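# Move cart through self-closing door into yellow bay

## Task

Get the utility cart through the self-closing door into the other room and park it in the yellow bay. All four cart wheels must sit within the taped area, not touching the tape. The case of copy paper must be in the cart's top tray and must not overhang any tray edge. The door must be closed when you finish. You may use one robot or both. Any robot that topples or is left leaning counts as failure.

## Robot and tools

ROBOTS. r1 and r2 are identical Hello Robot Stretch 4 units, about 1.6 m tall. Each has an omni-wheel base whose rim lies within 0.23 m of its centre, a lift on a mast, an arm that telescopes forward, a wrist with yaw, pitch and roll, and a two-finger gripper.

FRAMES. All positions are in metres. The base frame sits on the floor under the base centre: x forward, y left, z up. hand_pose is a point between the open fingertips, given in the base frame, and it may be somewhat wrong. The odometry frame is the base frame as it was when the scene began. base_odometry only counts wheel rotation, so slip shows up as travel. Heading is in rad, positive to the left, from -3.142 to 3.142. Each robot reports only in its own frames. To see where the robots are relative to each other, use the images, lidar_m or wrist_depth_mm.

move. The arguments are r1, r2, cameras and blocking. blocking must always be false. The call returns in about 0.5 s while the robots keep moving. Each robot entry holds base, joints or both, and may add speeds, pace and contact_limits. Alternatively it holds only end_of_arm: "enable_torque", which re-powers a limp wrist or gripper motor so it holds in place.

base takes relative offsets, measured from the base position in the last reported state, or from its current position if a move was still running:
- translate_m: -2 to 2 m, forward positive.
- strafe_m: -2 to 2 m, left positive.
- rotate_rad: -3.2 to 3.2 rad, counter-clockwise positive.
Only translate_m and strafe_m may be combined, giving a straight diagonal path with no turn.

joints takes absolute targets, keyed by joint name. The ranges are:
- lift_m: 0 to 1.2 (±0.004).
- arm_m: 0 to 0.55 (±0.004).
- wrist_yaw_rad: -1.134 to 4.276 (±0.02). 0 points ahead, left is positive, 3.14 is folded back.
- wrist_pitch_rad: -1.117 to 4.259 (±0.02). 0 is level, 1.57 points down.
- wrist_roll_rad: -1.117 to 4.259 (±0.02). Clockwise is positive, seen from behind.
- gripper_m: -0.038 to 0.141 (±0.004). This is the fingertip gap, with a fixed error of up to 0.015.
A joint target outside its range is clipped and reported. Any other out-of-range value is refused, and an unknown key makes the call invalid. A new move only replaces the targets it names; every other motion keeps running.

pace is "slow", "default", "fast" or "max". For the base that gives 0.1, 0.3, 0.4 or 0.6 m/s and 1, 2, 3 or 4 rad/s. The lift gets 0.15, 0.3, 0.4 or 0.5 m/s, the arm 0.1, 0.4, 0.6 or 0.7 m/s, and the wrist always 1.82 rad/s. Once lift_m is above 0.2, a raised lift slows the base, down to 0.3 m/s and 1 rad/s at 1.2. speeds sets a per-joint top speed, no higher than the max pace; it cannot be used for gripper_m. contact_limits runs from 0 (lightest) to 1 and applies to arm_m, lift_m, translate_m, strafe_m and rotate_rad. Put each limit in the same action as its command. The default is 0.5. A base limit stays in force until the next action that includes base. Even at 0, the arm only stops after a firm push. For a gentle press, use limit 0 and aim 1 to 3 mm beyond contact.

wait(seconds 0 to 10) commands nothing and returns state and images. It returns early once a commanded robot comes to rest. wait(0) shows the "earlier move" progress. stop brakes every running motion and returns when all robots are still; it can also re-brake slack wheels. zoom_image takes camera and region [x0, y0, x1, y1] in pixels from the top-left corner, at most 504 by 504. It only works on cameras included in the latest images. finished_scene(scene) ends the current scene and cannot be undone. The goal must hold without help from the robots. The cameras option accepts r1_/r2_ head_camera, head_left_camera, head_right_camera, wrist_camera, or "all". Leaving it out means all; [] means none.

RESULTS. The "pictures" line gives the order of the images, and frames may lag the state slightly. The "move" line lists each robot sent a motion, with "done" or its worst status. A robot under "as last shown" was not commanded, and its omitted lines are unchanged. Possible statuses:
- done: for the base, the wheels turned the full amount, even if they slipped.
- moving.
- off_target: the motion rested short of its target and may still be pushing.
- contact_stop: the motion was held back and is now slack.
- time_out: the motion ran 14 s and its target was dropped.
- limit_stop_at_own_body.
- limit_stop_at_tilt: lean above 6 degrees; lift, arm and wheels go slack.
- torque_fault: a wrist or gripper motor is limp until you send enable_torque.
Any uncommanded stop, refusal or clipping-free rejection cancels the remaining move, wait and finished_scene calls in that reply. on_its_own reports things you did not command, such as slack joints or unusual servo current. A slack lift drops several cm, and slack wheels can roll.

READINGS. lidar_m has 12 sectors of 30 degrees each: the 1st is ahead, then counter-clockwise, so the 4th is left, the 7th behind and the 10th right. Values are metres from the base centre. It covers roughly 0.15 m up to robot height. "-" means nothing was seen or the object is closer than 0.25 m. It can miss glass, thin legs and things behind. wrist_depth_mm is a 7x7 grid of depths from the top left, 100 to 2000 mm. "-" means too near, too far or blank. base_tilt is in degrees, forward and right positive, with about 3 degrees of bias. motor_effort is in percent with the peak in brackets. For the wheels, positive means turning right. servo_current is in mA. If turned_by_wheels and turned_by_imu differ by more than about 0.1 rad over one move, the base hit something or slipped.

CAUTIONS. Robots pressing hard on each other, including one gripper squeezing the other's fingers, fails the scene. Once two bases touch, even a few mm more is hard pressing. Identical commands can differ by up to 3 cm per metre between robots, which strains a shared load. Carrying more than 1 kg with arm_m above 0.2 while driving, turning or stopping can tip a robot, more so at fast paces. A high gripper with a strong, steady pull can too.

To grip, command a gap more than 0.015 below the object's width; about 0.06 below resists tugs. For bars or handles, use -0.02 or less. Fingers pressed onto a surface can jam. For lift with a load, keep the contact limit at 0.3 or more for 2 kg, or 0.15 or more for 1 kg.

You can hit your own body if the gripper is over the base with a low lift (below 0.2, or 0.45 pointing down), if it is tilted up and rolled, or if yaw plus pitch is below about -1.1. When folded back, a tilt or roll alone can trigger this.

Loose objects may occasionally get nudged by something. Avoid drops, slams, hard hits and releasing moving things.

Each tool is called after "Request:" as name(argument=value, ...) on one line, values as JSON.

## Session

Request:
move(blocking=false)

Scene clock: 0.00 s.
r1.base_odometry: x=+0.000 y=+0.000 heading=+0.000
r1.turned_by_wheels: +0.000
r1.turned_by_imu: +0.000
r1.base_tilt: forward=-1.6 right=+1.3
r1.lidar_m: 1.92 2.25 3.81 1.93 0.97 0.84 0.83 0.93 0.77 0.76 0.93 1.59
r1.base_status: not commanded
r1.joint_positions: lift_m=+0.127 arm_m=+0.000 wrist_yaw_rad=+3.089 wrist_pitch_rad=+0.002 wrist_roll_rad=+0.000 gripper_m=+0.056
r1.joint_status: not commanded
r1.measured_speeds: all 0
r1.motor_effort: lift_m=+20 arm_m=-4 wheel_0=+0 wheel_1=+1 wheel_2=+1
r1.servo_current: wrist_yaw_rad=39 wrist_pitch_rad=46 wrist_roll_rad=65 gripper_m=39
r1.hand_pose: x=-0.1125 y=+0.1024 z=+0.3046 quat_wxyz=(+0.026, -0.001, +0.000, +1.000) (m; r1's base frame)
r1.wrist_depth_mm: 137 138 - - - - - / 113 139 - - - - - / 117 140 224 - - - - / 137 161 - - - - - / - - - - - - - / - - 191 - 187 - - / 842 759 750 788 788 732 768
r2.base_odometry: x=+0.000 y=+0.000 heading=+0.000
r2.turned_by_wheels: +0.000
r2.turned_by_imu: +0.000
r2.base_tilt: forward=-0.6 right=+0.1
r2.lidar_m: 2.02 1.45 1.40 1.49 2.01 2.22 2.34 3.17 1.60 3.62 2.59 2.46
r2.base_status: not commanded
r2.joint_positions: lift_m=+0.295 arm_m=+0.000 wrist_yaw_rad=+3.133 wrist_pitch_rad=+0.002 wrist_roll_rad=+0.000 gripper_m=+0.056
r2.joint_status: not commanded
r2.measured_speeds: all 0
r2.motor_effort: lift_m=+18 arm_m=-4 wheel_0=+0 wheel_1=-1 wheel_2=+0
r2.servo_current: wrist_yaw_rad=46 wrist_pitch_rad=39 wrist_roll_rad=46 gripper_m=59
r2.hand_pose: x=-0.1167 y=+0.0898 z=+0.4727 quat_wxyz=(+0.004, -0.001, +0.000, +1.000) (m; r2's base frame)
r2.wrist_depth_mm: - 140 - - - - - / - 126 150 - - - - / - 130 185 - - - - / 144 143 272 - - - - / 229 - - - - - - / 226 1576 196 1576 190 1618 1464 / 226 1060 1138 - - 1025 1060
pictures: r1_head_camera, r1_head_left_camera, r1_head_right_camera, r1_wrist_camera, r2_head_camera, r2_head_left_camera, r2_head_right_camera, r2_wrist_camera
Images, in order (width x height): r1_head_camera 420x560, r1_head_left_camera 420x672, r1_head_right_camera 420x672, r1_wrist_camera 616x392, r2_head_camera 420x560, r2_head_left_camera 420x672, r2_head_right_camera 420x672, r2_wrist_camera 616x392.

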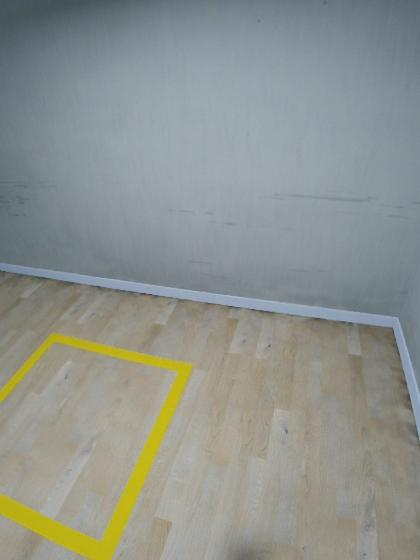

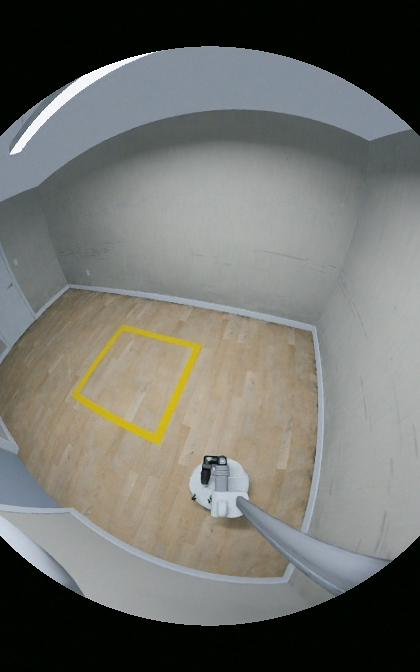

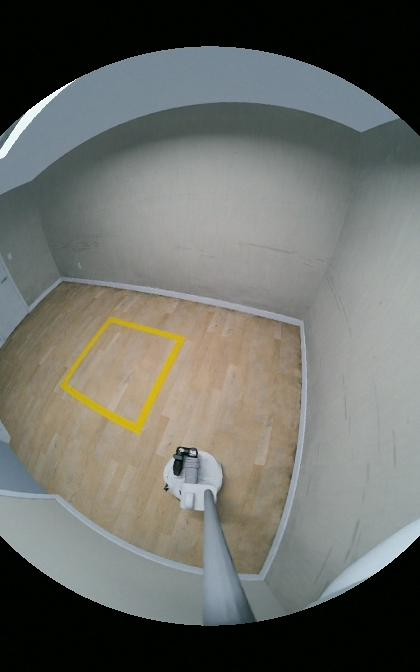

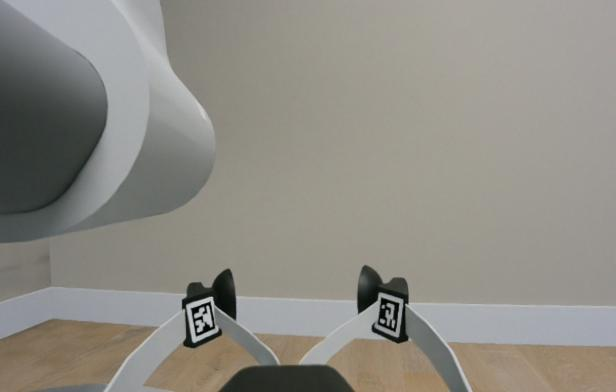

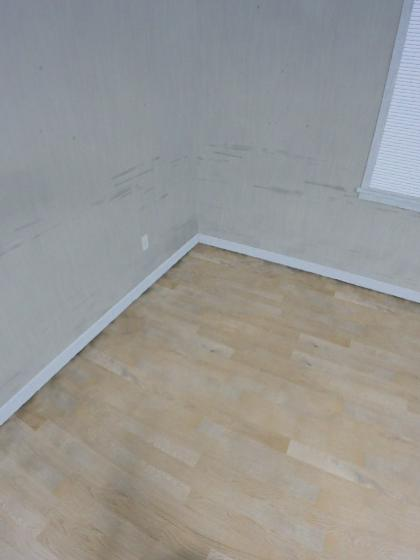

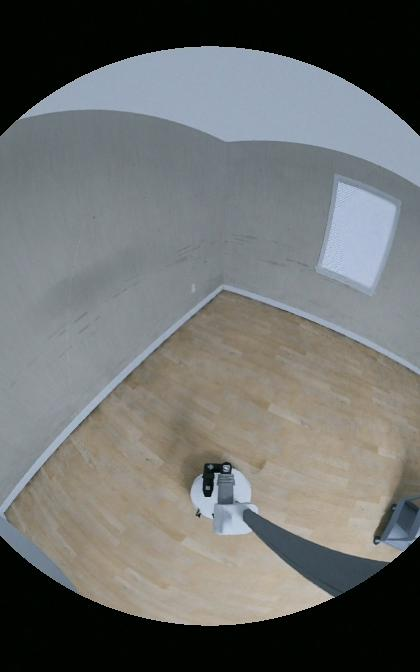

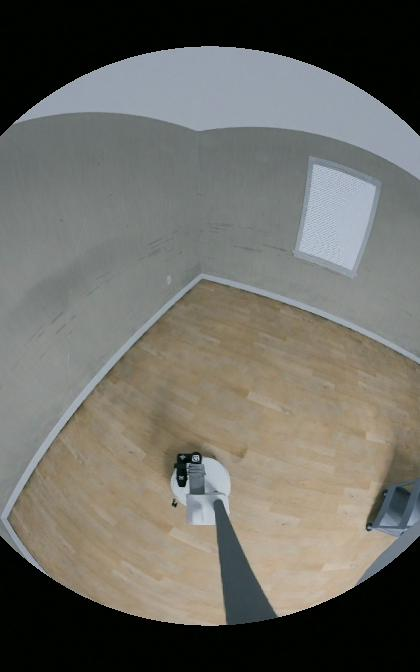

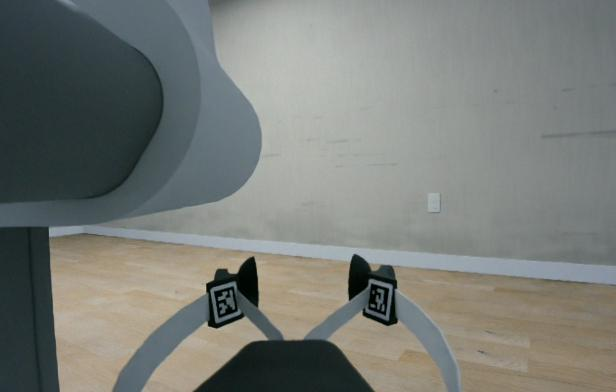

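Request:
move(blocking=false, r1={"base":{"rotate_rad":1.2}}, r2={"base":{"rotate_rad":-1.6}}, cameras=[])

Request:
wait(seconds=3, cameras=[])

Request:
wait(seconds=2)

Scene clock: 3.93 s.
move: r1 moving; r2 moving
r1.base_odometry: x=+0.000 y=+0.000 heading=+0.252
r1.turned_by_wheels: +0.252
r1.turned_by_imu: +0.252
r1.base_tilt: forward=-1.6 right=+1.2
r1.lidar_m: 1.98 2.71 3.66 1.25 0.89 0.80 0.87 0.80 0.77 0.82 1.11 1.92
r1.base_status: rotate_rad moving
r1.joint_positions: lift_m=+0.127 arm_m=+0.000 wrist_yaw_rad=+3.089 wrist_pitch_rad=+0.002 wrist_roll_rad=+0.000 gripper_m=+0.056
r1.joint_status: not commanded
r1.measured_speeds: translate_m=-0.001 strafe_m=-0.001 rotate_rad=+0.980 lift_m=+0.000 arm_m=+0.000 wrist_yaw_rad=+0.000 wrist_pitch_rad=+0.000 wrist_roll_rad=+0.000
r1.motor_effort: lift_m=+20(20) arm_m=-4(4) wheel_0=-8(9) wheel_1=-6(9) wheel_2=-7(7)
r1.servo_current: wrist_yaw_rad=59(59) wrist_pitch_rad=39(46) wrist_roll_rad=46(59) gripper_m=39(39)
r1.hand_pose: x=-0.1125 y=+0.1024 z=+0.3046 quat_wxyz=(+0.026, -0.001, +0.000, +1.000) (m; r1's base frame)
r1.wrist_depth_mm: 136 138 - - - - - / 113 139 - - - - - / 114 140 226 - - - - / 137 160 - - - - - / - - - - - - - / - 1060 190 - 187 - - / 778 750 750 798 750 699 732
r2.base_odometry: x=+0.000 y=+0.000 heading=-0.252
r2.turned_by_wheels: -0.252
r2.turned_by_imu: -0.244
r2.base_tilt: forward=-0.7 right=+0.1
r2.lidar_m: 2.52 1.62 1.40 1.40 1.67 2.23 2.24 2.64 1.59 1.63 2.93 2.49
r2.base_status: rotate_rad moving
r2.joint_positions: lift_m=+0.295 arm_m=+0.000 wrist_yaw_rad=+3.133 wrist_pitch_rad=+0.002 wrist_roll_rad=+0.000 gripper_m=+0.056
r2.joint_status: not commanded
r2.measured_speeds: translate_m=+0.000 strafe_m=+0.000 rotate_rad=-0.974 lift_m=+0.000 arm_m=+0.000 wrist_yaw_rad=+0.000 wrist_pitch_rad=+0.000 wrist_roll_rad=+0.000
r2.motor_effort: lift_m=+18(18) arm_m=-4(4) wheel_0=+8(9) wheel_1=+8(10) wheel_2=+9(11)
r2.servo_current: wrist_yaw_rad=33(52) wrist_pitch_rad=39(46) wrist_roll_rad=52(52) gripper_m=39(59)
r2.hand_pose: x=-0.1167 y=+0.0898 z=+0.4727 quat_wxyz=(+0.004, -0.001, +0.000, +1.000) (m; r2's base frame)
r2.wrist_depth_mm: - 141 - - - - - / - 127 150 - - - - / - 130 184 - - - - / 144 143 272 - - - - / 229 - - - - - - / 227 1576 196 1576 190 1661 1464 / 226 1060 1138 - - 1060 1060
pictures: none
No camera images: "cameras" was empty.

Scene clock: 5.27 s.
earlier move: r1 done; r2 moving
r1.base_odometry: x=+0.000 y=+0.000 heading=+1.200
r1.turned_by_wheels: +0.948
r1.turned_by_imu: +0.953
r1.base_tilt: forward=-1.6 right=+1.3
r1.lidar_m: 3.90 1.54 0.93 0.82 0.85 0.82 0.77 0.75 1.00 1.89 1.97 2.45
r1.base_status: done
r1.joint_positions: lift_m=+0.127 arm_m=+0.000 wrist_yaw_rad=+3.089 wrist_pitch_rad=+0.002 wrist_roll_rad=+0.000 gripper_m=+0.056
r1.joint_status: not commanded
r1.measured_speeds: all 0
r1.motor_effort: lift_m=+20(20) arm_m=-4(4) wheel_0=-2(10) wheel_1=-2(9) wheel_2=+0(8)
r1.servo_current: wrist_yaw_rad=65(65) wrist_pitch_rad=39(52) wrist_roll_rad=59(65) gripper_m=39(46)
r1.hand_pose: x=-0.1125 y=+0.1024 z=+0.3046 quat_wxyz=(+0.026, -0.001, +0.000, +1.000) (m; r1's base frame)
r1.wrist_depth_mm: 136 139 - - - - - / 113 139 - - - - - / 117 139 229 - - - - / 137 162 - - - - - / - - - - - - - / - - 191 - 188 - - / 788 163 750 798 778 778 778
r2.base_odometry: x=+0.000 y=+0.000 heading=-1.599
r2.turned_by_wheels: -1.347
r2.turned_by_imu: -1.311
r2.base_tilt: forward=-0.7 right=+0.1
r2.lidar_m: 3.66 2.58 2.48 2.06 1.50 1.40 1.47 1.99 2.23 2.34 3.14 1.60
r2.base_status: rotate_rad moving
r2.joint_positions: lift_m=+0.295 arm_m=+0.000 wrist_yaw_rad=+3.133 wrist_pitch_rad=+0.002 wrist_roll_rad=+0.000 gripper_m=+0.056
r2.joint_status: not commanded
r2.measured_speeds: all 0
r2.motor_effort: lift_m=+18(18) arm_m=-4(4) wheel_0=+2(11) wheel_1=+3(11) wheel_2=+5(11)
r2.servo_current: wrist_yaw_rad=46(59) wrist_pitch_rad=33(46) wrist_roll_rad=46(52) gripper_m=46(59)
r2.hand_pose: x=-0.1167 y=+0.0898 z=+0.4727 quat_wxyz=(+0.004, -0.001, +0.000, +1.000) (m; r2's base frame)
r2.wrist_depth_mm: - 140 - - - - - / - 126 141 - - - - / - 129 184 - - - - / 144 144 227 - - - - / 230 - - - - - - / 227 1576 195 1336 190 - - / 226 1042 1138 - - 1025 1060
wait: 1.33 of 3 s (r1 has come to rest)
pictures: none
No camera images: "cameras" was empty.

Scene clock: 5.53 s.
earlier move: r2 done
r1.base_odometry: x=+0.000 y=+0.000 heading=+1.200
r1.turned_by_wheels: +0.000
r1.turned_by_imu: +0.000
r1.base_tilt: forward=-1.6 right=+1.3
r1.lidar_m: 3.92 1.56 0.92 0.84 0.86 0.85 0.76 0.80 1.01 1.92 1.94 2.48
r1.base_status: done
r1.joint_positions: lift_m=+0.127 arm_m=+0.000 wrist_yaw_rad=+3.089 wrist_pitch_rad=+0.002 wrist_roll_rad=+0.000 gripper_m=+0.056
r1.joint_status: not commanded
r1.measured_speeds: all 0
r1.motor_effort: lift_m=+20(20) arm_m=-4(4) wheel_0=-1(10) wheel_1=-1(9) wheel_2=+0(8)
r1.servo_current: wrist_yaw_rad=65(65) wrist_pitch_rad=52(52) wrist_roll_rad=59(65) gripper_m=39(46)
r1.hand_pose: x=-0.1125 y=+0.1024 z=+0.3046 quat_wxyz=(+0.026, -0.001, +0.000, +1.000) (m; r1's base frame)
r1.wrist_depth_mm: 136 139 - - - - - / 113 139 - - - - - / 118 139 229 - - - - / 137 162 - - - - - / - - - - - - - / - - 190 - 187 - - / 788 163 750 788 798 788 768
r2.base_odometry: x=+0.000 y=+0.000 heading=-1.599
r2.turned_by_wheels: +0.000
r2.turned_by_imu: +0.000
r2.base_tilt: forward=-0.7 right=+0.0
r2.lidar_m: 3.69 2.62 2.47 2.04 1.47 1.41 1.46 1.99 2.24 2.30 3.11 1.60
r2.base_status: done
r2.joint_positions: lift_m=+0.295 arm_m=+0.000 wrist_yaw_rad=+3.133 wrist_pitch_rad=+0.002 wrist_roll_rad=+0.000 gripper_m=+0.056
r2.joint_status: not commanded
r2.measured_speeds: all 0
r2.motor_effort: lift_m=+18(18) arm_m=-4(4) wheel_0=+5(11) wheel_1=+3(11) wheel_2=+5(11)
r2.servo_current: wrist_yaw_rad=39(59) wrist_pitch_rad=39(46) wrist_roll_rad=39(52) gripper_m=46(59)
r2.hand_pose: x=-0.1167 y=+0.0898 z=+0.4727 quat_wxyz=(+0.004, -0.001, +0.000, +1.000) (m; r2's base frame)
r2.wrist_depth_mm: - 140 - - - - - / - 126 142 - - - - / - 130 185 - - - - / 144 144 226 - - - - / 229 - - - - - - / 227 1576 196 1308 190 - - / 226 1060 1160 - - 1042 1060
wait: 0.27 of 2 s (r2 has come to rest)
pictures: r1_head_camera, r1_head_left_camera, r1_head_right_camera, r1_wrist_camera, r2_head_camera, r2_head_left_camera, r2_head_right_camera, r2_wrist_camera
Images, in order (width x height): r1_head_camera 420x560, r1_head_left_camera 420x672, r1_head_right_camera 420x672, r1_wrist_camera 616x392, r2_head_camera 420x560, r2_head_left_camera 420x672, r2_head_right_camera 420x672, r2_wrist_camera 616x392.

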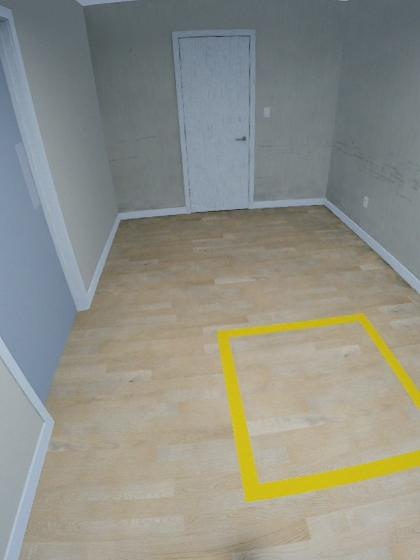

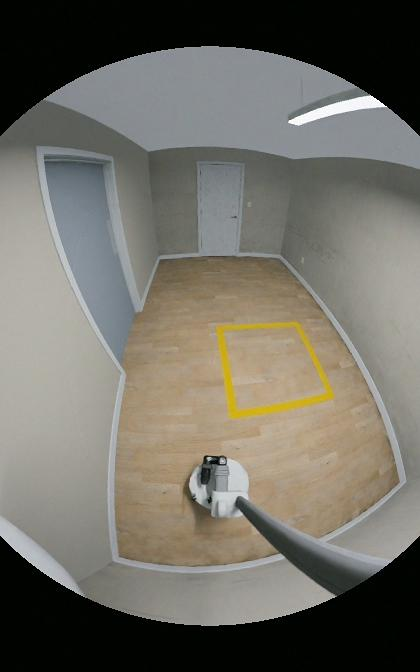

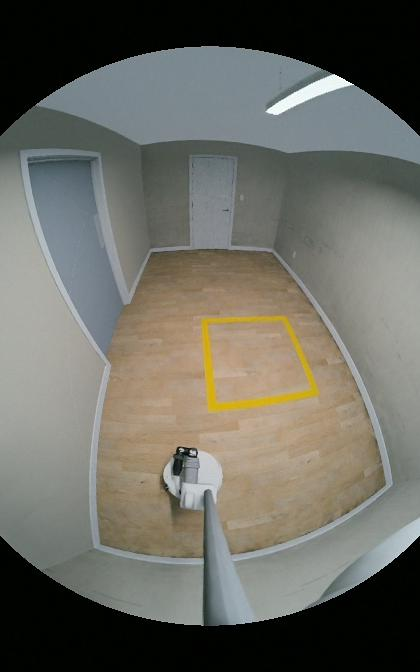

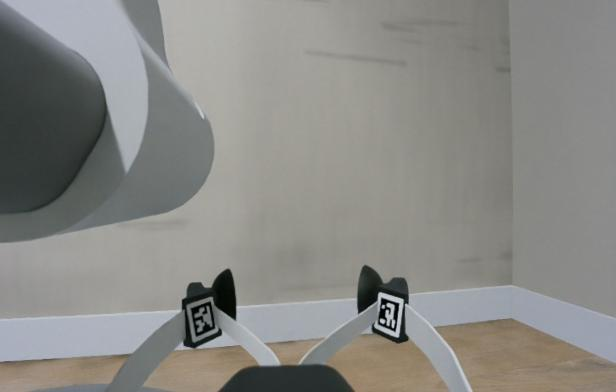

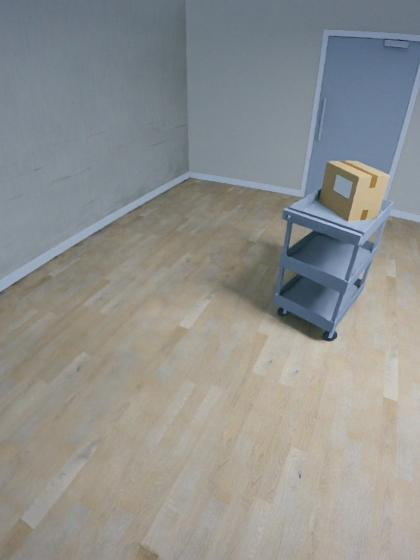

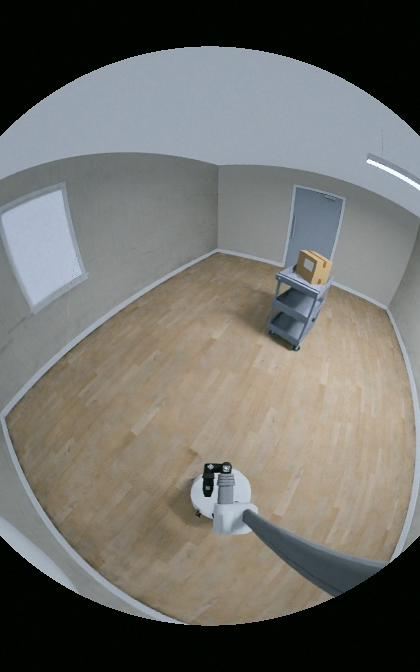

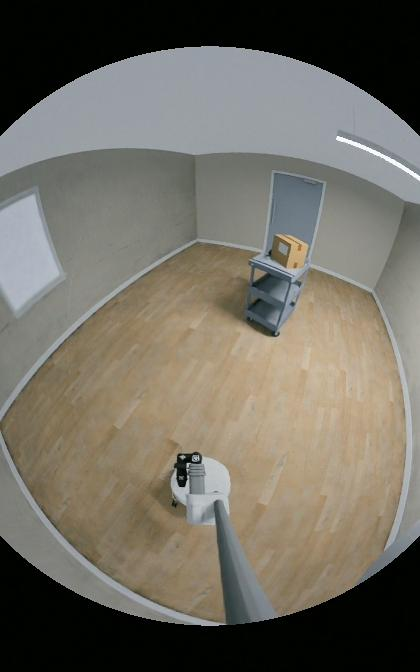

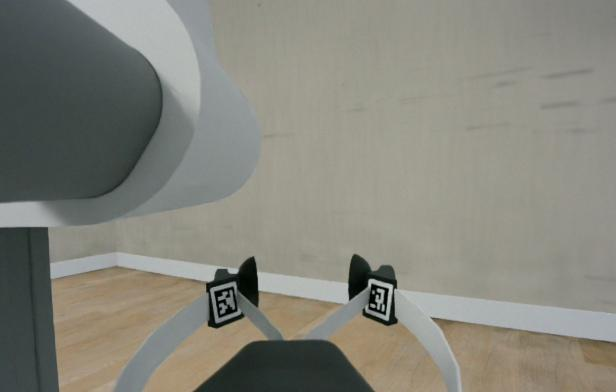

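Request:
zoom_image(camera="r2_head_camera", region=[240, 20, 420, 350])

Request:
zoom_image(camera="r1_head_left_camera", region=[20, 120, 350, 430])

Request:
zoom_image(camera="r2_head_left_camera", region=[210, 150, 420, 370])

Scaled by 1.527 from the camera's 420x560 image, which has a finer 1200x1600 frame.

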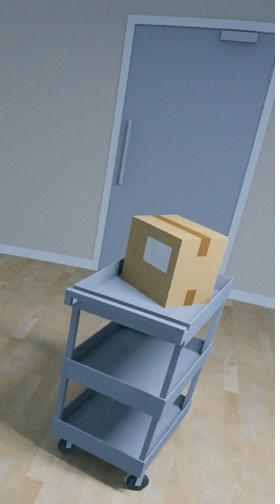

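Scaled by 1.527 from the camera's 420x672 image, which has a finer 600x960 frame.

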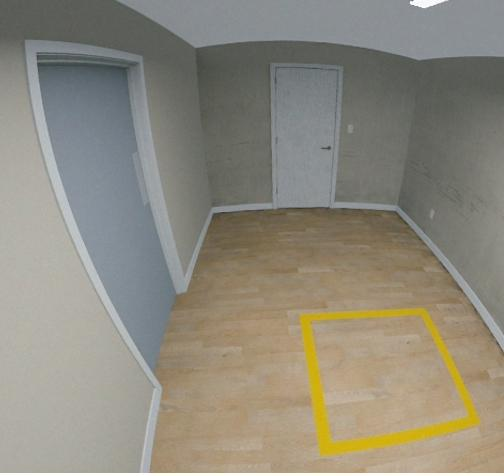

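Scaled by 2.291 from the camera's 420x672 image, which has a finer 600x960 frame.

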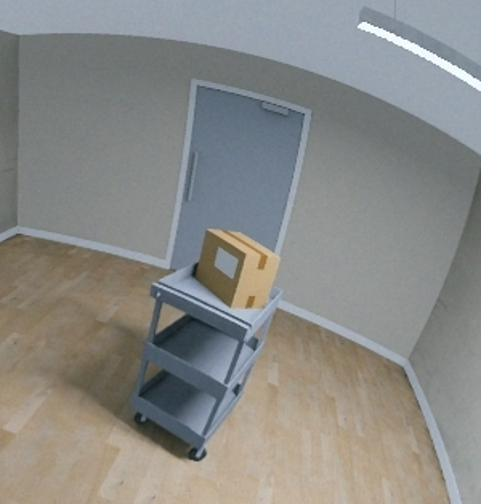

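Request:
move(blocking=false, r1={"base":{"translate_m":1.2},"joints":{"lift_m":0.6,"wrist_yaw_rad":0}}, r2={"base":{"rotate_rad":-0.52},"joints":{"lift_m":0.75,"wrist_yaw_rad":0}}, cameras=[])

Request:
wait(seconds=3, cameras=[])

Request:
wait(seconds=3)

Scene clock: 63.87 s.
move: r1 moving; r2 moving
r1.base_odometry: x=+0.011 y=+0.029 heading=+1.200
r1.turned_by_wheels: +0.000
r1.turned_by_imu: +0.000
r1.base_tilt: forward=-1.6 right=+1.2
r1.lidar_m: 3.87 1.55 0.92 0.83 0.86 0.89 0.80 0.81 1.06 1.92 1.95 2.45
r1.base_status: translate_m moving
r1.joint_positions: lift_m=+0.164 arm_m=+0.000 wrist_yaw_rad=+2.503 wrist_pitch_rad=+0.002 wrist_roll_rad=+0.000 gripper_m=+0.056
r1.joint_status: lift_m moving; wrist_yaw_rad moving
r1.measured_speeds: translate_m=+0.122 strafe_m=+0.001 rotate_rad=+0.001 lift_m=+0.146 arm_m=+0.000 wrist_yaw_rad=-1.818 wrist_pitch_rad=+0.000 wrist_roll_rad=+0.000
r1.motor_effort: lift_m=+27(27) arm_m=-4(4) wheel_0=+4(8) wheel_1=+7(7) wheel_2=-9(10)
r1.servo_current: wrist_yaw_rad=91(124) wrist_pitch_rad=39(46) wrist_roll_rad=65(65) gripper_m=39(46)
r1.hand_pose: x=-0.0085 y=+0.2421 z=+0.3421 quat_wxyz=(+0.314, -0.001, +0.000, +0.949) (m; r1's base frame)
r1.wrist_depth_mm: - - - - - - - / - - - - - - - / - - - - - - - / - - - - - - - / - - - - - - - / - - 190 1160 188 - - / - 163 820 878 809 131 -
r2.base_odometry: x=+0.000 y=+0.000 heading=-1.851
r2.turned_by_wheels: -0.252
r2.turned_by_imu: -0.245
r2.base_tilt: forward=-0.7 right=+0.1
r2.lidar_m: 1.62 2.92 2.50 2.51 1.61 1.41 1.42 1.67 2.20 2.24 2.58 1.59
r2.base_status: rotate_rad moving
r2.joint_positions: lift_m=+0.333 arm_m=+0.000 wrist_yaw_rad=+2.570 wrist_pitch_rad=+0.002 wrist_roll_rad=+0.000 gripper_m=+0.056
r2.joint_status: lift_m moving; wrist_yaw_rad moving
r2.measured_speeds: translate_m=+0.001 strafe_m=+0.000 rotate_rad=-0.968 lift_m=+0.146 arm_m=+0.000 wrist_yaw_rad=-1.739 wrist_pitch_rad=+0.000 wrist_roll_rad=+0.000
r2.motor_effort: lift_m=+26(26) arm_m=-4(4) wheel_0=+8(10) wheel_1=+9(9) wheel_2=+10(11)
r2.servo_current: wrist_yaw_rad=85(111) wrist_pitch_rad=39(46) wrist_roll_rad=52(59) gripper_m=46(52)
r2.hand_pose: x=-0.0243 y=+0.2295 z=+0.5104 quat_wxyz=(+0.282, -0.001, +0.000, +0.959) (m; r2's base frame)
r2.wrist_depth_mm: - - - - - - - / - - - - - - - / 243 - - - - - - / - - - - - - - / - - - - - - - / - - 190 171 190 1397 1499 / 1205 1118 1229 - - 1098 1118
pictures: none
No camera images: "cameras" was empty.

Scene clock: 66.17 s.
earlier move: r1 moving; r2 done
r1.base_odometry: x=+0.239 y=+0.616 heading=+1.200
r1.turned_by_wheels: +0.000
r1.turned_by_imu: +0.000
r1.base_tilt: forward=-1.6 right=+1.3
r1.lidar_m: 3.26 1.67 0.99 0.91 0.95 1.18 1.44 1.43 1.84 1.84 1.86 2.36
r1.base_status: translate_m moving
r1.joint_positions: lift_m=+0.599 arm_m=+0.000 wrist_yaw_rad=+0.003 wrist_pitch_rad=+0.002 wrist_roll_rad=+0.000 gripper_m=+0.056
r1.joint_status: lift_m moving; wrist_yaw_rad moving
r1.measured_speeds: translate_m=+0.299 strafe_m=+0.000 rotate_rad=+0.007 lift_m=+0.000 arm_m=+0.000 wrist_yaw_rad=+0.000 wrist_pitch_rad=+0.000 wrist_roll_rad=+0.000
r1.motor_effort: lift_m=+26(29) arm_m=-4(4) wheel_0=+6(9) wheel_1=+3(7) wheel_2=-5(11)
r1.servo_current: wrist_yaw_rad=39(124) wrist_pitch_rad=39(52) wrist_roll_rad=39(65) gripper_m=39(52)
r1.hand_pose: x=+0.4596 y=-0.0866 z=+0.7771 quat_wxyz=(+1.000, +0.000, +0.001, +0.001) (m; r1's base frame)
r1.wrist_depth_mm: - - - - - - - / - - - - - - - / - - - - - - - / - - - - - - - / - - - - - - - / - - 193 - 187 - - / 1808 1661 1708 153 1863 1661 1863
r2.base_odometry: x=+0.000 y=+0.000 heading=-2.118
r2.turned_by_wheels: -0.267
r2.turned_by_imu: -0.260
r2.base_tilt: forward=-0.6 right=+0.0
r2.lidar_m: 1.61 3.62 2.59 2.51 2.05 1.46 1.40 1.47 1.97 2.22 2.30 3.17
r2.base_status: done
r2.joint_positions: lift_m=+0.750 arm_m=+0.000 wrist_yaw_rad=+0.003 wrist_pitch_rad=+0.002 wrist_roll_rad=+0.000 gripper_m=+0.056
r2.joint_status: all done
r2.measured_speeds: all 0
r2.motor_effort: lift_m=+21(26) arm_m=-4(4) wheel_0=+4(10) wheel_1=+3(9) wheel_2=+4(11)
r2.servo_current: wrist_yaw_rad=46(156) wrist_pitch_rad=39(46) wrist_roll_rad=52(59) gripper_m=46(52)
r2.hand_pose: x=+0.4596 y=-0.0866 z=+0.9275 quat_wxyz=(+1.000, +0.000, +0.001, +0.001) (m; r2's base frame)
r2.wrist_depth_mm: - - - - - - - / - - - - - - - / - - - - - - - / - - - 1808 - - - / - - - - - - - / - - 195 1708 191 - - / - 1921 1808 - - - 1921
wait: 2.30 of 3 s (r2 has come to rest)
pictures: none
No camera images: "cameras" was empty.

Scene clock: 68.87 s.
earlier move: r1 done
r1.base_odometry: x=+0.435 y=+1.118 heading=+1.200
r1.turned_by_wheels: +0.000
r1.turned_by_imu: +0.000
r1.base_tilt: forward=-1.6 right=+1.3
r1.lidar_m: 2.73 1.65 1.18 0.99 1.00 1.26 1.96 2.00 1.95 1.78 1.78 2.26
r1.base_status: done
r1.joint_positions: lift_m=+0.600 arm_m=+0.000 wrist_yaw_rad=+0.003 wrist_pitch_rad=+0.002 wrist_roll_rad=+0.000 gripper_m=+0.056
r1.joint_status: all done
r1.measured_speeds: all 0
r1.motor_effort: lift_m=+24(29) arm_m=-4(4) wheel_0=+1(9) wheel_1=+2(7) wheel_2=+0(11)
r1.servo_current: wrist_yaw_rad=52(124) wrist_pitch_rad=39(52) wrist_roll_rad=46(65) gripper_m=39(52)
r1.hand_pose: x=+0.4596 y=-0.0866 z=+0.7771 quat_wxyz=(+1.000, +0.000, +0.001, +0.001) (m; r1's base frame)
r1.wrist_depth_mm: - - - - - - - / - - - - - - - / - - - - - - - / - - - - - - - / - - - - - - - / - - 194 - 187 - - / 1756 1661 1708 153 1756 1708 1808
r2.base_odometry: x=+0.000 y=+0.000 heading=-2.118
r2.turned_by_wheels: +0.000
r2.turned_by_imu: +0.000
r2.base_tilt: forward=-0.7 right=+0.1
r2.lidar_m: 1.61 3.63 2.59 2.49 2.04 1.47 1.41 1.46 1.99 2.24 2.34 3.14
r2.base_status: done
r2.joint_positions: lift_m=+0.750 arm_m=+0.000 wrist_yaw_rad=+0.003 wrist_pitch_rad=+0.002 wrist_roll_rad=+0.000 gripper_m=+0.056
r2.joint_status: all done
r2.measured_speeds: all 0
r2.motor_effort: lift_m=+21(26) arm_m=-4(4) wheel_0=+4(10) wheel_1=+3(9) wheel_2=+4(11)
r2.servo_current: wrist_yaw_rad=46(156) wrist_pitch_rad=39(46) wrist_roll_rad=46(59) gripper_m=46(52)
r2.hand_pose: x=+0.4596 y=-0.0866 z=+0.9275 quat_wxyz=(+1.000, +0.000, +0.001, +0.001) (m; r2's base frame)
r2.wrist_depth_mm: - - - - - - - / - - - - - - - / - - - - - - - / - - - 1808 - - - / - - - - - - - / - - 195 1661 191 - - / - 1983 1863 - - - 1983
wait: 2.70 of 3 s (r1 has come to rest)
pictures: r1_head_camera, r1_head_left_camera, r1_head_right_camera, r1_wrist_camera, r2_head_camera, r2_head_left_camera, r2_head_right_camera, r2_wrist_camera
Images, in order (width x height): r1_head_camera 420x560, r1_head_left_camera 420x672, r1_head_right_camera 420x672, r1_wrist_camera 616x392, r2_head_camera 420x560, r2_head_left_camera 420x672, r2_head_right_camera 420x672, r2_wrist_camera 616x392.

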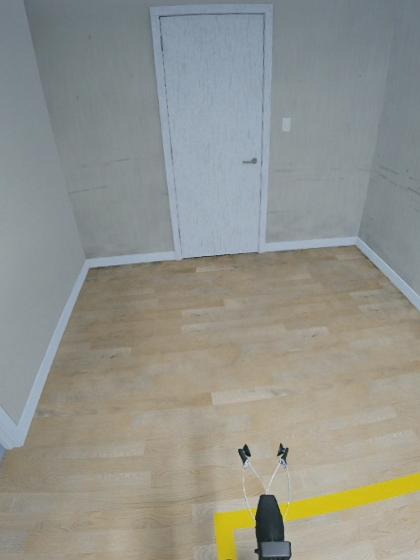

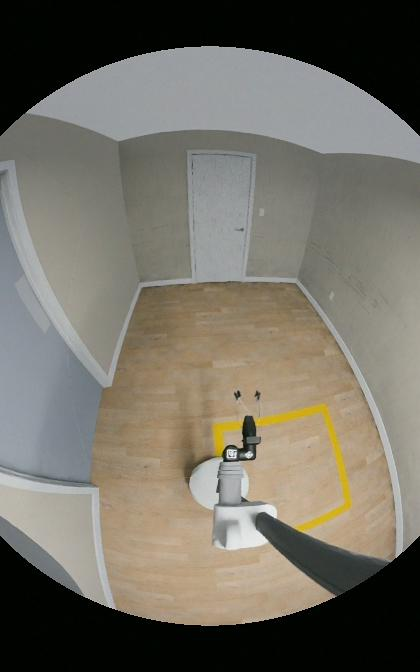

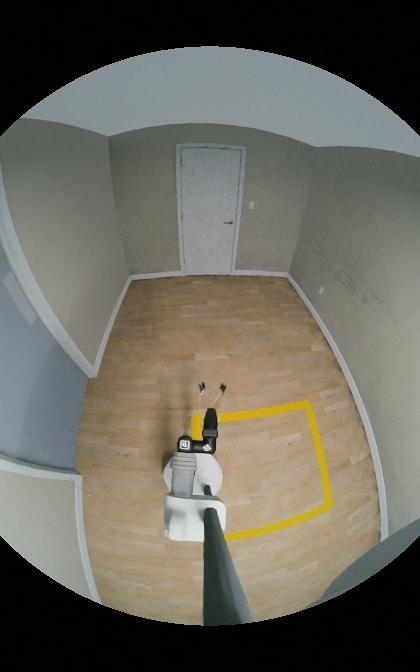

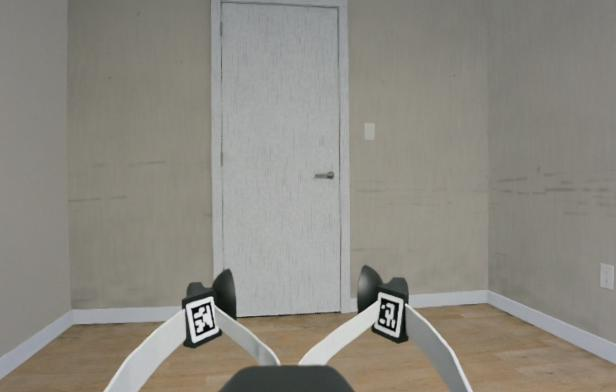

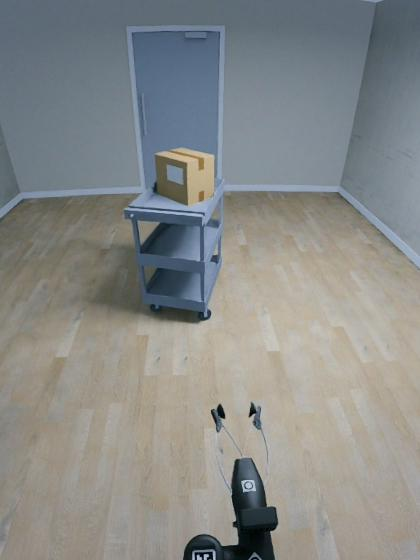

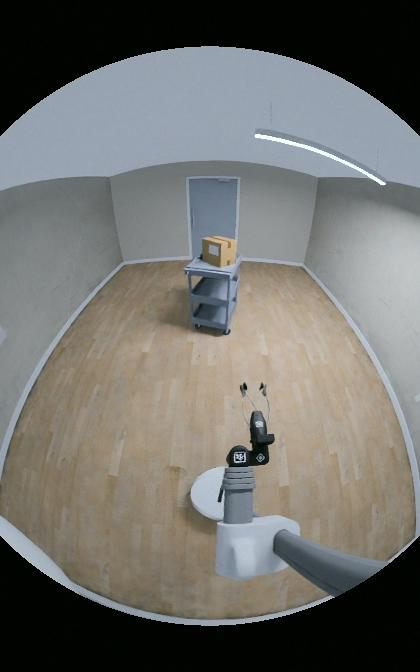

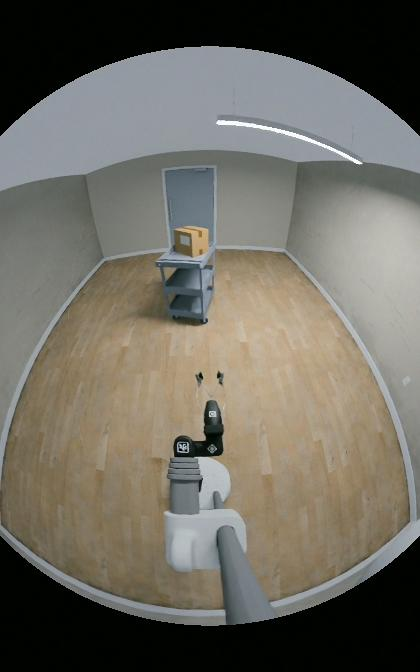

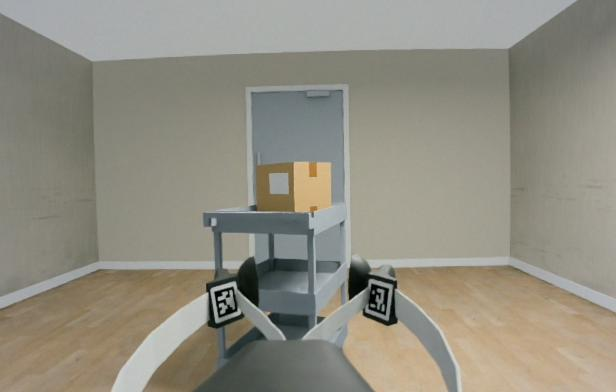

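Request:
move(blocking=false, r1={"base":{"rotate_rad":1.74}}, r2={"base":{"translate_m":0.5},"joints":{"gripper_m":0.1}}, cameras=[])

Request:
wait(seconds=4, cameras=[])

Request:
wait(seconds=4, cameras=["r1_wrist_camera","r1_head_left_camera","r1_head_camera","r2_head_camera","r2_wrist_camera","r2_head_left_camera"])

Request:
zoom_image(camera="r2_head_camera", region=[90, 90, 290, 400])

Scene clock: 86.33 s.
move: r1 moving; r2 moving
r1.base_odometry: x=+0.435 y=+1.118 heading=+1.452
r1.turned_by_wheels: +0.252
r1.turned_by_imu: +0.252
r1.base_tilt: forward=-1.6 right=+1.3
r1.lidar_m: 2.71 1.35 1.10 0.98 1.10 1.67 1.94 2.15 1.82 1.78 1.91 2.76
r1.base_status: rotate_rad moving
r1.joint_positions: lift_m=+0.600 arm_m=+0.000 wrist_yaw_rad=+0.002 wrist_pitch_rad=+0.002 wrist_roll_rad=+0.000 gripper_m=+0.056
r1.joint_status: not commanded
r1.measured_speeds: translate_m=-0.001 strafe_m=-0.001 rotate_rad=+0.974 lift_m=+0.000 arm_m=+0.000 wrist_yaw_rad=+0.000 wrist_pitch_rad=+0.000 wrist_roll_rad=+0.000
r1.motor_effort: lift_m=+24(25) arm_m=-4(4) wheel_0=-7(9) wheel_1=-7(9) wheel_2=-6(7)
r1.servo_current: wrist_yaw_rad=52(72) wrist_pitch_rad=39(52) wrist_roll_rad=33(59) gripper_m=46(52)
r1.hand_pose: x=+0.4595 y=-0.0867 z=+0.7771 quat_wxyz=(+1.000, +0.000, +0.001, +0.001) (m; r1's base frame)
r1.wrist_depth_mm: - - - - - - - / - - - - - - - / - - - - - - - / - - - - - - - / - - - - - - - / - - 194 - 187 - - / - 1618 1708 153 1808 1618 1808
r2.base_odometry: x=-0.016 y=-0.027 heading=-2.118
r2.turned_by_wheels: +0.000
r2.turned_by_imu: +0.001
r2.base_tilt: forward=-0.6 right=+0.1
r2.lidar_m: 1.61 3.68 2.61 2.47 2.10 1.52 1.45 1.50 2.05 2.21 2.34 3.16
r2.base_status: translate_m moving
r2.joint_positions: lift_m=+0.750 arm_m=+0.000 wrist_yaw_rad=+0.003 wrist_pitch_rad=+0.002 wrist_roll_rad=+0.000 gripper_m=+0.075
r2.joint_status: gripper_m moving
r2.measured_speeds: translate_m=+0.121 strafe_m=+0.000 rotate_rad=-0.001 lift_m=+0.000 arm_m=+0.000 wrist_yaw_rad=+0.000 wrist_pitch_rad=+0.000 wrist_roll_rad=+0.000
r2.motor_effort: lift_m=+21(21) arm_m=-4(4) wheel_0=+5(10) wheel_1=+6(9) wheel_2=-12(13)
r2.servo_current: wrist_yaw_rad=39(59) wrist_pitch_rad=39(46) wrist_roll_rad=46(59) gripper_m=85(91)
r2.hand_pose: x=+0.4596 y=-0.0866 z=+0.9275 quat_wxyz=(+1.000, +0.000, +0.001, +0.001) (m; r2's base frame)
r2.wrist_depth_mm: - - - - - - - / - - - - - - - / - - - - - - - / - - - 1708 - - - / - - - - - - - / - - 190 1464 189 - - / - 1921 1863 - - 1921 1921
pictures: none
No camera images: "cameras" was empty.

Scene clock: 88.00 s.
earlier move: r1 done; r2 moving
r1.base_odometry: x=+0.435 y=+1.118 heading=+2.940
r1.turned_by_wheels: +1.488
r1.turned_by_imu: +1.496
r1.base_tilt: forward=-1.6 right=+1.3
r1.lidar_m: 0.97 1.06 1.45 1.95 2.05 1.83 1.76 1.89 2.65 2.74 1.36 1.12
r1.base_status: done
r1.joint_positions: lift_m=+0.600 arm_m=+0.000 wrist_yaw_rad=+0.002 wrist_pitch_rad=+0.002 wrist_roll_rad=+0.000 gripper_m=+0.056
r1.joint_status: not commanded
r1.measured_speeds: all 0
r1.motor_effort: lift_m=+24(25) arm_m=-4(4) wheel_0=-3(9) wheel_1=+0(10) wheel_2=-1(8)
r1.servo_current: wrist_yaw_rad=52(72) wrist_pitch_rad=39(52) wrist_roll_rad=59(65) gripper_m=39(52)
r1.hand_pose: x=+0.4595 y=-0.0867 z=+0.7772 quat_wxyz=(+1.000, +0.000, +0.001, +0.001) (m; r1's base frame)
r1.wrist_depth_mm: - - 820 - - - - / - - 820 - - - - / - - 842 - - - - / - - 842 - - - - / - - 798 - - - - / - - 191 - 187 - - / - 140 189 137 - - -
r2.base_odometry: x=-0.228 y=-0.375 heading=-2.118
r2.turned_by_wheels: +0.000
r2.turned_by_imu: +0.000
r2.base_tilt: forward=-0.6 right=+0.1
r2.lidar_m: 1.18 1.37 2.62 2.48 2.65 1.92 1.84 1.94 2.31 2.22 2.33 3.14
r2.base_status: translate_m moving
r2.joint_positions: lift_m=+0.750 arm_m=+0.000 wrist_yaw_rad=+0.003 wrist_pitch_rad=+0.002 wrist_roll_rad=+0.000 gripper_m=+0.100
r2.joint_status: all done
r2.measured_speeds: translate_m=+0.177 strafe_m=+0.000 rotate_rad=-0.006 lift_m=+0.000 arm_m=+0.000 wrist_yaw_rad=+0.000 wrist_pitch_rad=+0.000 wrist_roll_rad=+0.000
r2.motor_effort: lift_m=+21(21) arm_m=-4(4) wheel_0=+7(10) wheel_1=+4(9) wheel_2=-4(14)
r2.servo_current: wrist_yaw_rad=46(59) wrist_pitch_rad=39(46) wrist_roll_rad=46(59) gripper_m=52(91)
r2.hand_pose: x=+0.4596 y=-0.0866 z=+0.9275 quat_wxyz=(+1.000, +0.000, +0.001, +0.001) (m; r2's base frame)
r2.wrist_depth_mm: - - - - - - - / - - - - - - - / - - - - - - - / - - - 1308 - - - / - - 1138 1537 - - - / - - 189 1025 195 - - / - 1983 1808 - - 1921 1921
wait: 1.67 of 4 s (r1 has come to rest)
pictures: none
No camera images: "cameras" was empty.

Scene clock: 89.00 s.
earlier move: r2 done
r1.base_odometry: x=+0.435 y=+1.118 heading=+2.940
r1.turned_by_wheels: +0.000
r1.turned_by_imu: +0.000
r1.base_tilt: forward=-1.6 right=+1.3
r1.lidar_m: 1.00 1.06 1.50 1.94 2.06 1.83 1.76 1.87 2.65 2.75 1.37 1.12
r1.base_status: done
r1.joint_positions: lift_m=+0.600 arm_m=+0.000 wrist_yaw_rad=+0.002 wrist_pitch_rad=+0.002 wrist_roll_rad=+0.000 gripper_m=+0.056
r1.joint_status: not commanded
r1.measured_speeds: all 0
r1.motor_effort: lift_m=+24(25) arm_m=-4(4) wheel_0=-3(9) wheel_1=+0(10) wheel_2=-1(8)
r1.servo_current: wrist_yaw_rad=39(72) wrist_pitch_rad=46(52) wrist_roll_rad=46(65) gripper_m=39(52)
r1.hand_pose: x=+0.4595 y=-0.0867 z=+0.7772 quat_wxyz=(+1.000, +0.000, +0.001, +0.001) (m; r1's base frame)
r1.wrist_depth_mm: - - 842 - - - - / - - 820 - - - - / - - 831 - - - - / - - 831 - - - - / - - 788 - - - - / - - 190 - 188 - - / - 140 189 137 - - -
r2.base_odometry: x=-0.260 y=-0.427 heading=-2.118
r2.turned_by_wheels: +0.000
r2.turned_by_imu: +0.000
r2.base_tilt: forward=-0.7 right=+0.1
r2.lidar_m: 1.12 1.27 2.64 2.49 2.63 2.01 1.91 1.97 2.34 2.23 2.32 3.12
r2.base_status: done
r2.joint_positions: lift_m=+0.750 arm_m=+0.000 wrist_yaw_rad=+0.003 wrist_pitch_rad=+0.002 wrist_roll_rad=+0.000 gripper_m=+0.100
r2.joint_status: all done
r2.measured_speeds: all 0
r2.motor_effort: lift_m=+21(21) arm_m=-4(4) wheel_0=+4(10) wheel_1=+3(9) wheel_2=-4(14)
r2.servo_current: wrist_yaw_rad=52(59) wrist_pitch_rad=46(46) wrist_roll_rad=46(59) gripper_m=52(91)
r2.hand_pose: x=+0.4596 y=-0.0866 z=+0.9275 quat_wxyz=(+1.000, +0.000, +0.001, +0.001) (m; r2's base frame)
r2.wrist_depth_mm: - - - - - - - / - - - - - - - / - - - - - - - / - - - 1255 - - - / - - 1008 - - - - / - - 190 163 195 - - / - 1983 - - - 1921 1983
wait: 1.00 of 4 s (r2 has come to rest)
pictures: r1_head_camera, r1_head_left_camera, r1_wrist_camera, r2_head_camera, r2_head_left_camera, r2_wrist_camera
Images, in order (width x height): r1_head_camera 420x560, r1_head_left_camera 420x672, r1_wrist_camera 616x392, r2_head_camera 420x560, r2_head_left_camera 420x672, r2_wrist_camera 616x392.

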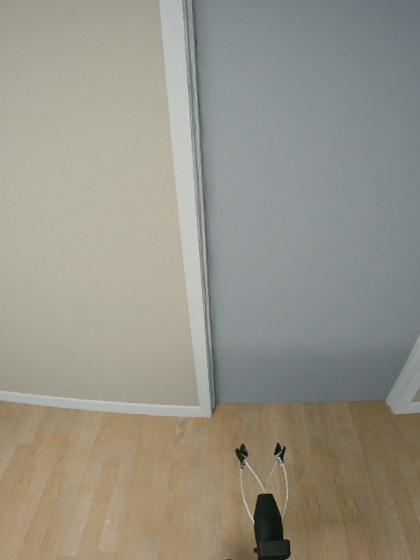

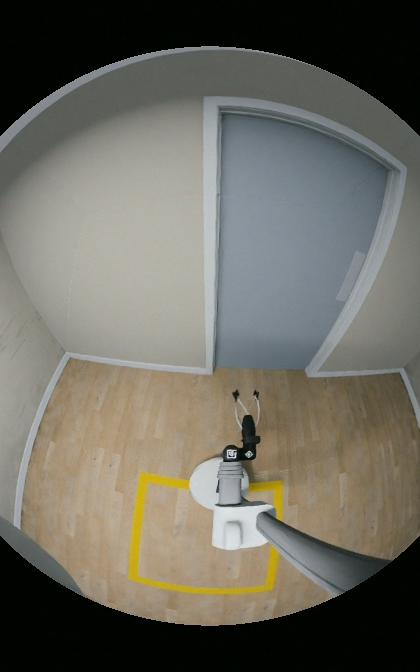

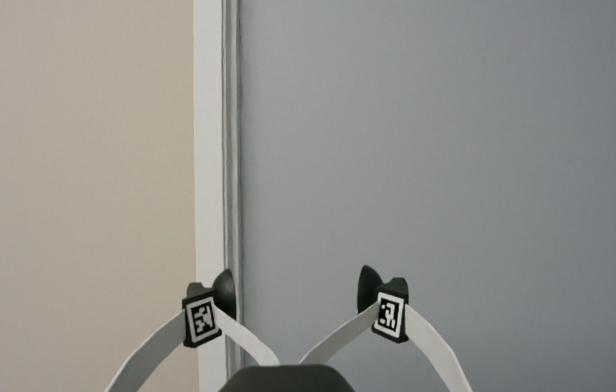

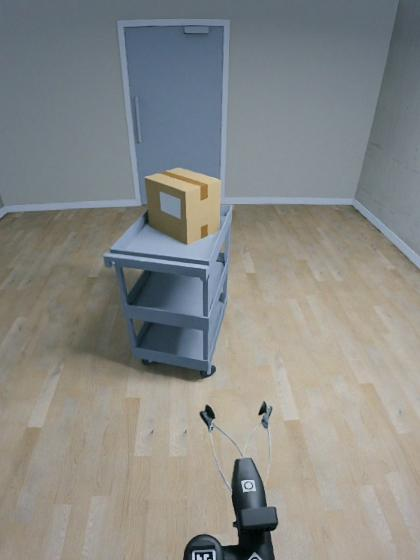

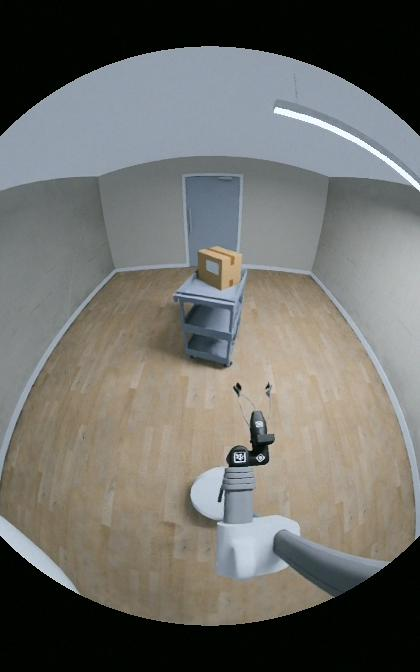

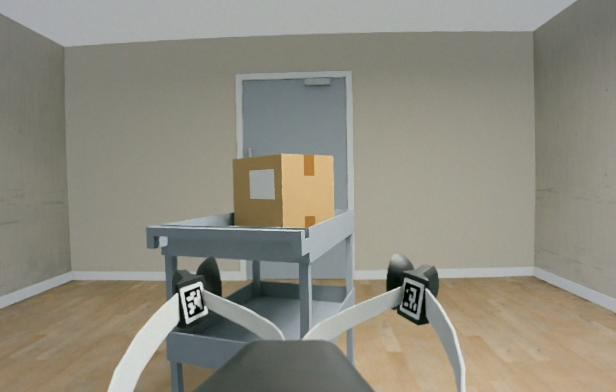

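Scaled by 1.626 from the camera's 420x560 image, which has a finer 1200x1600 frame.

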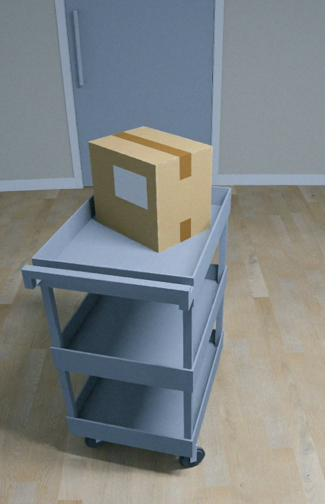

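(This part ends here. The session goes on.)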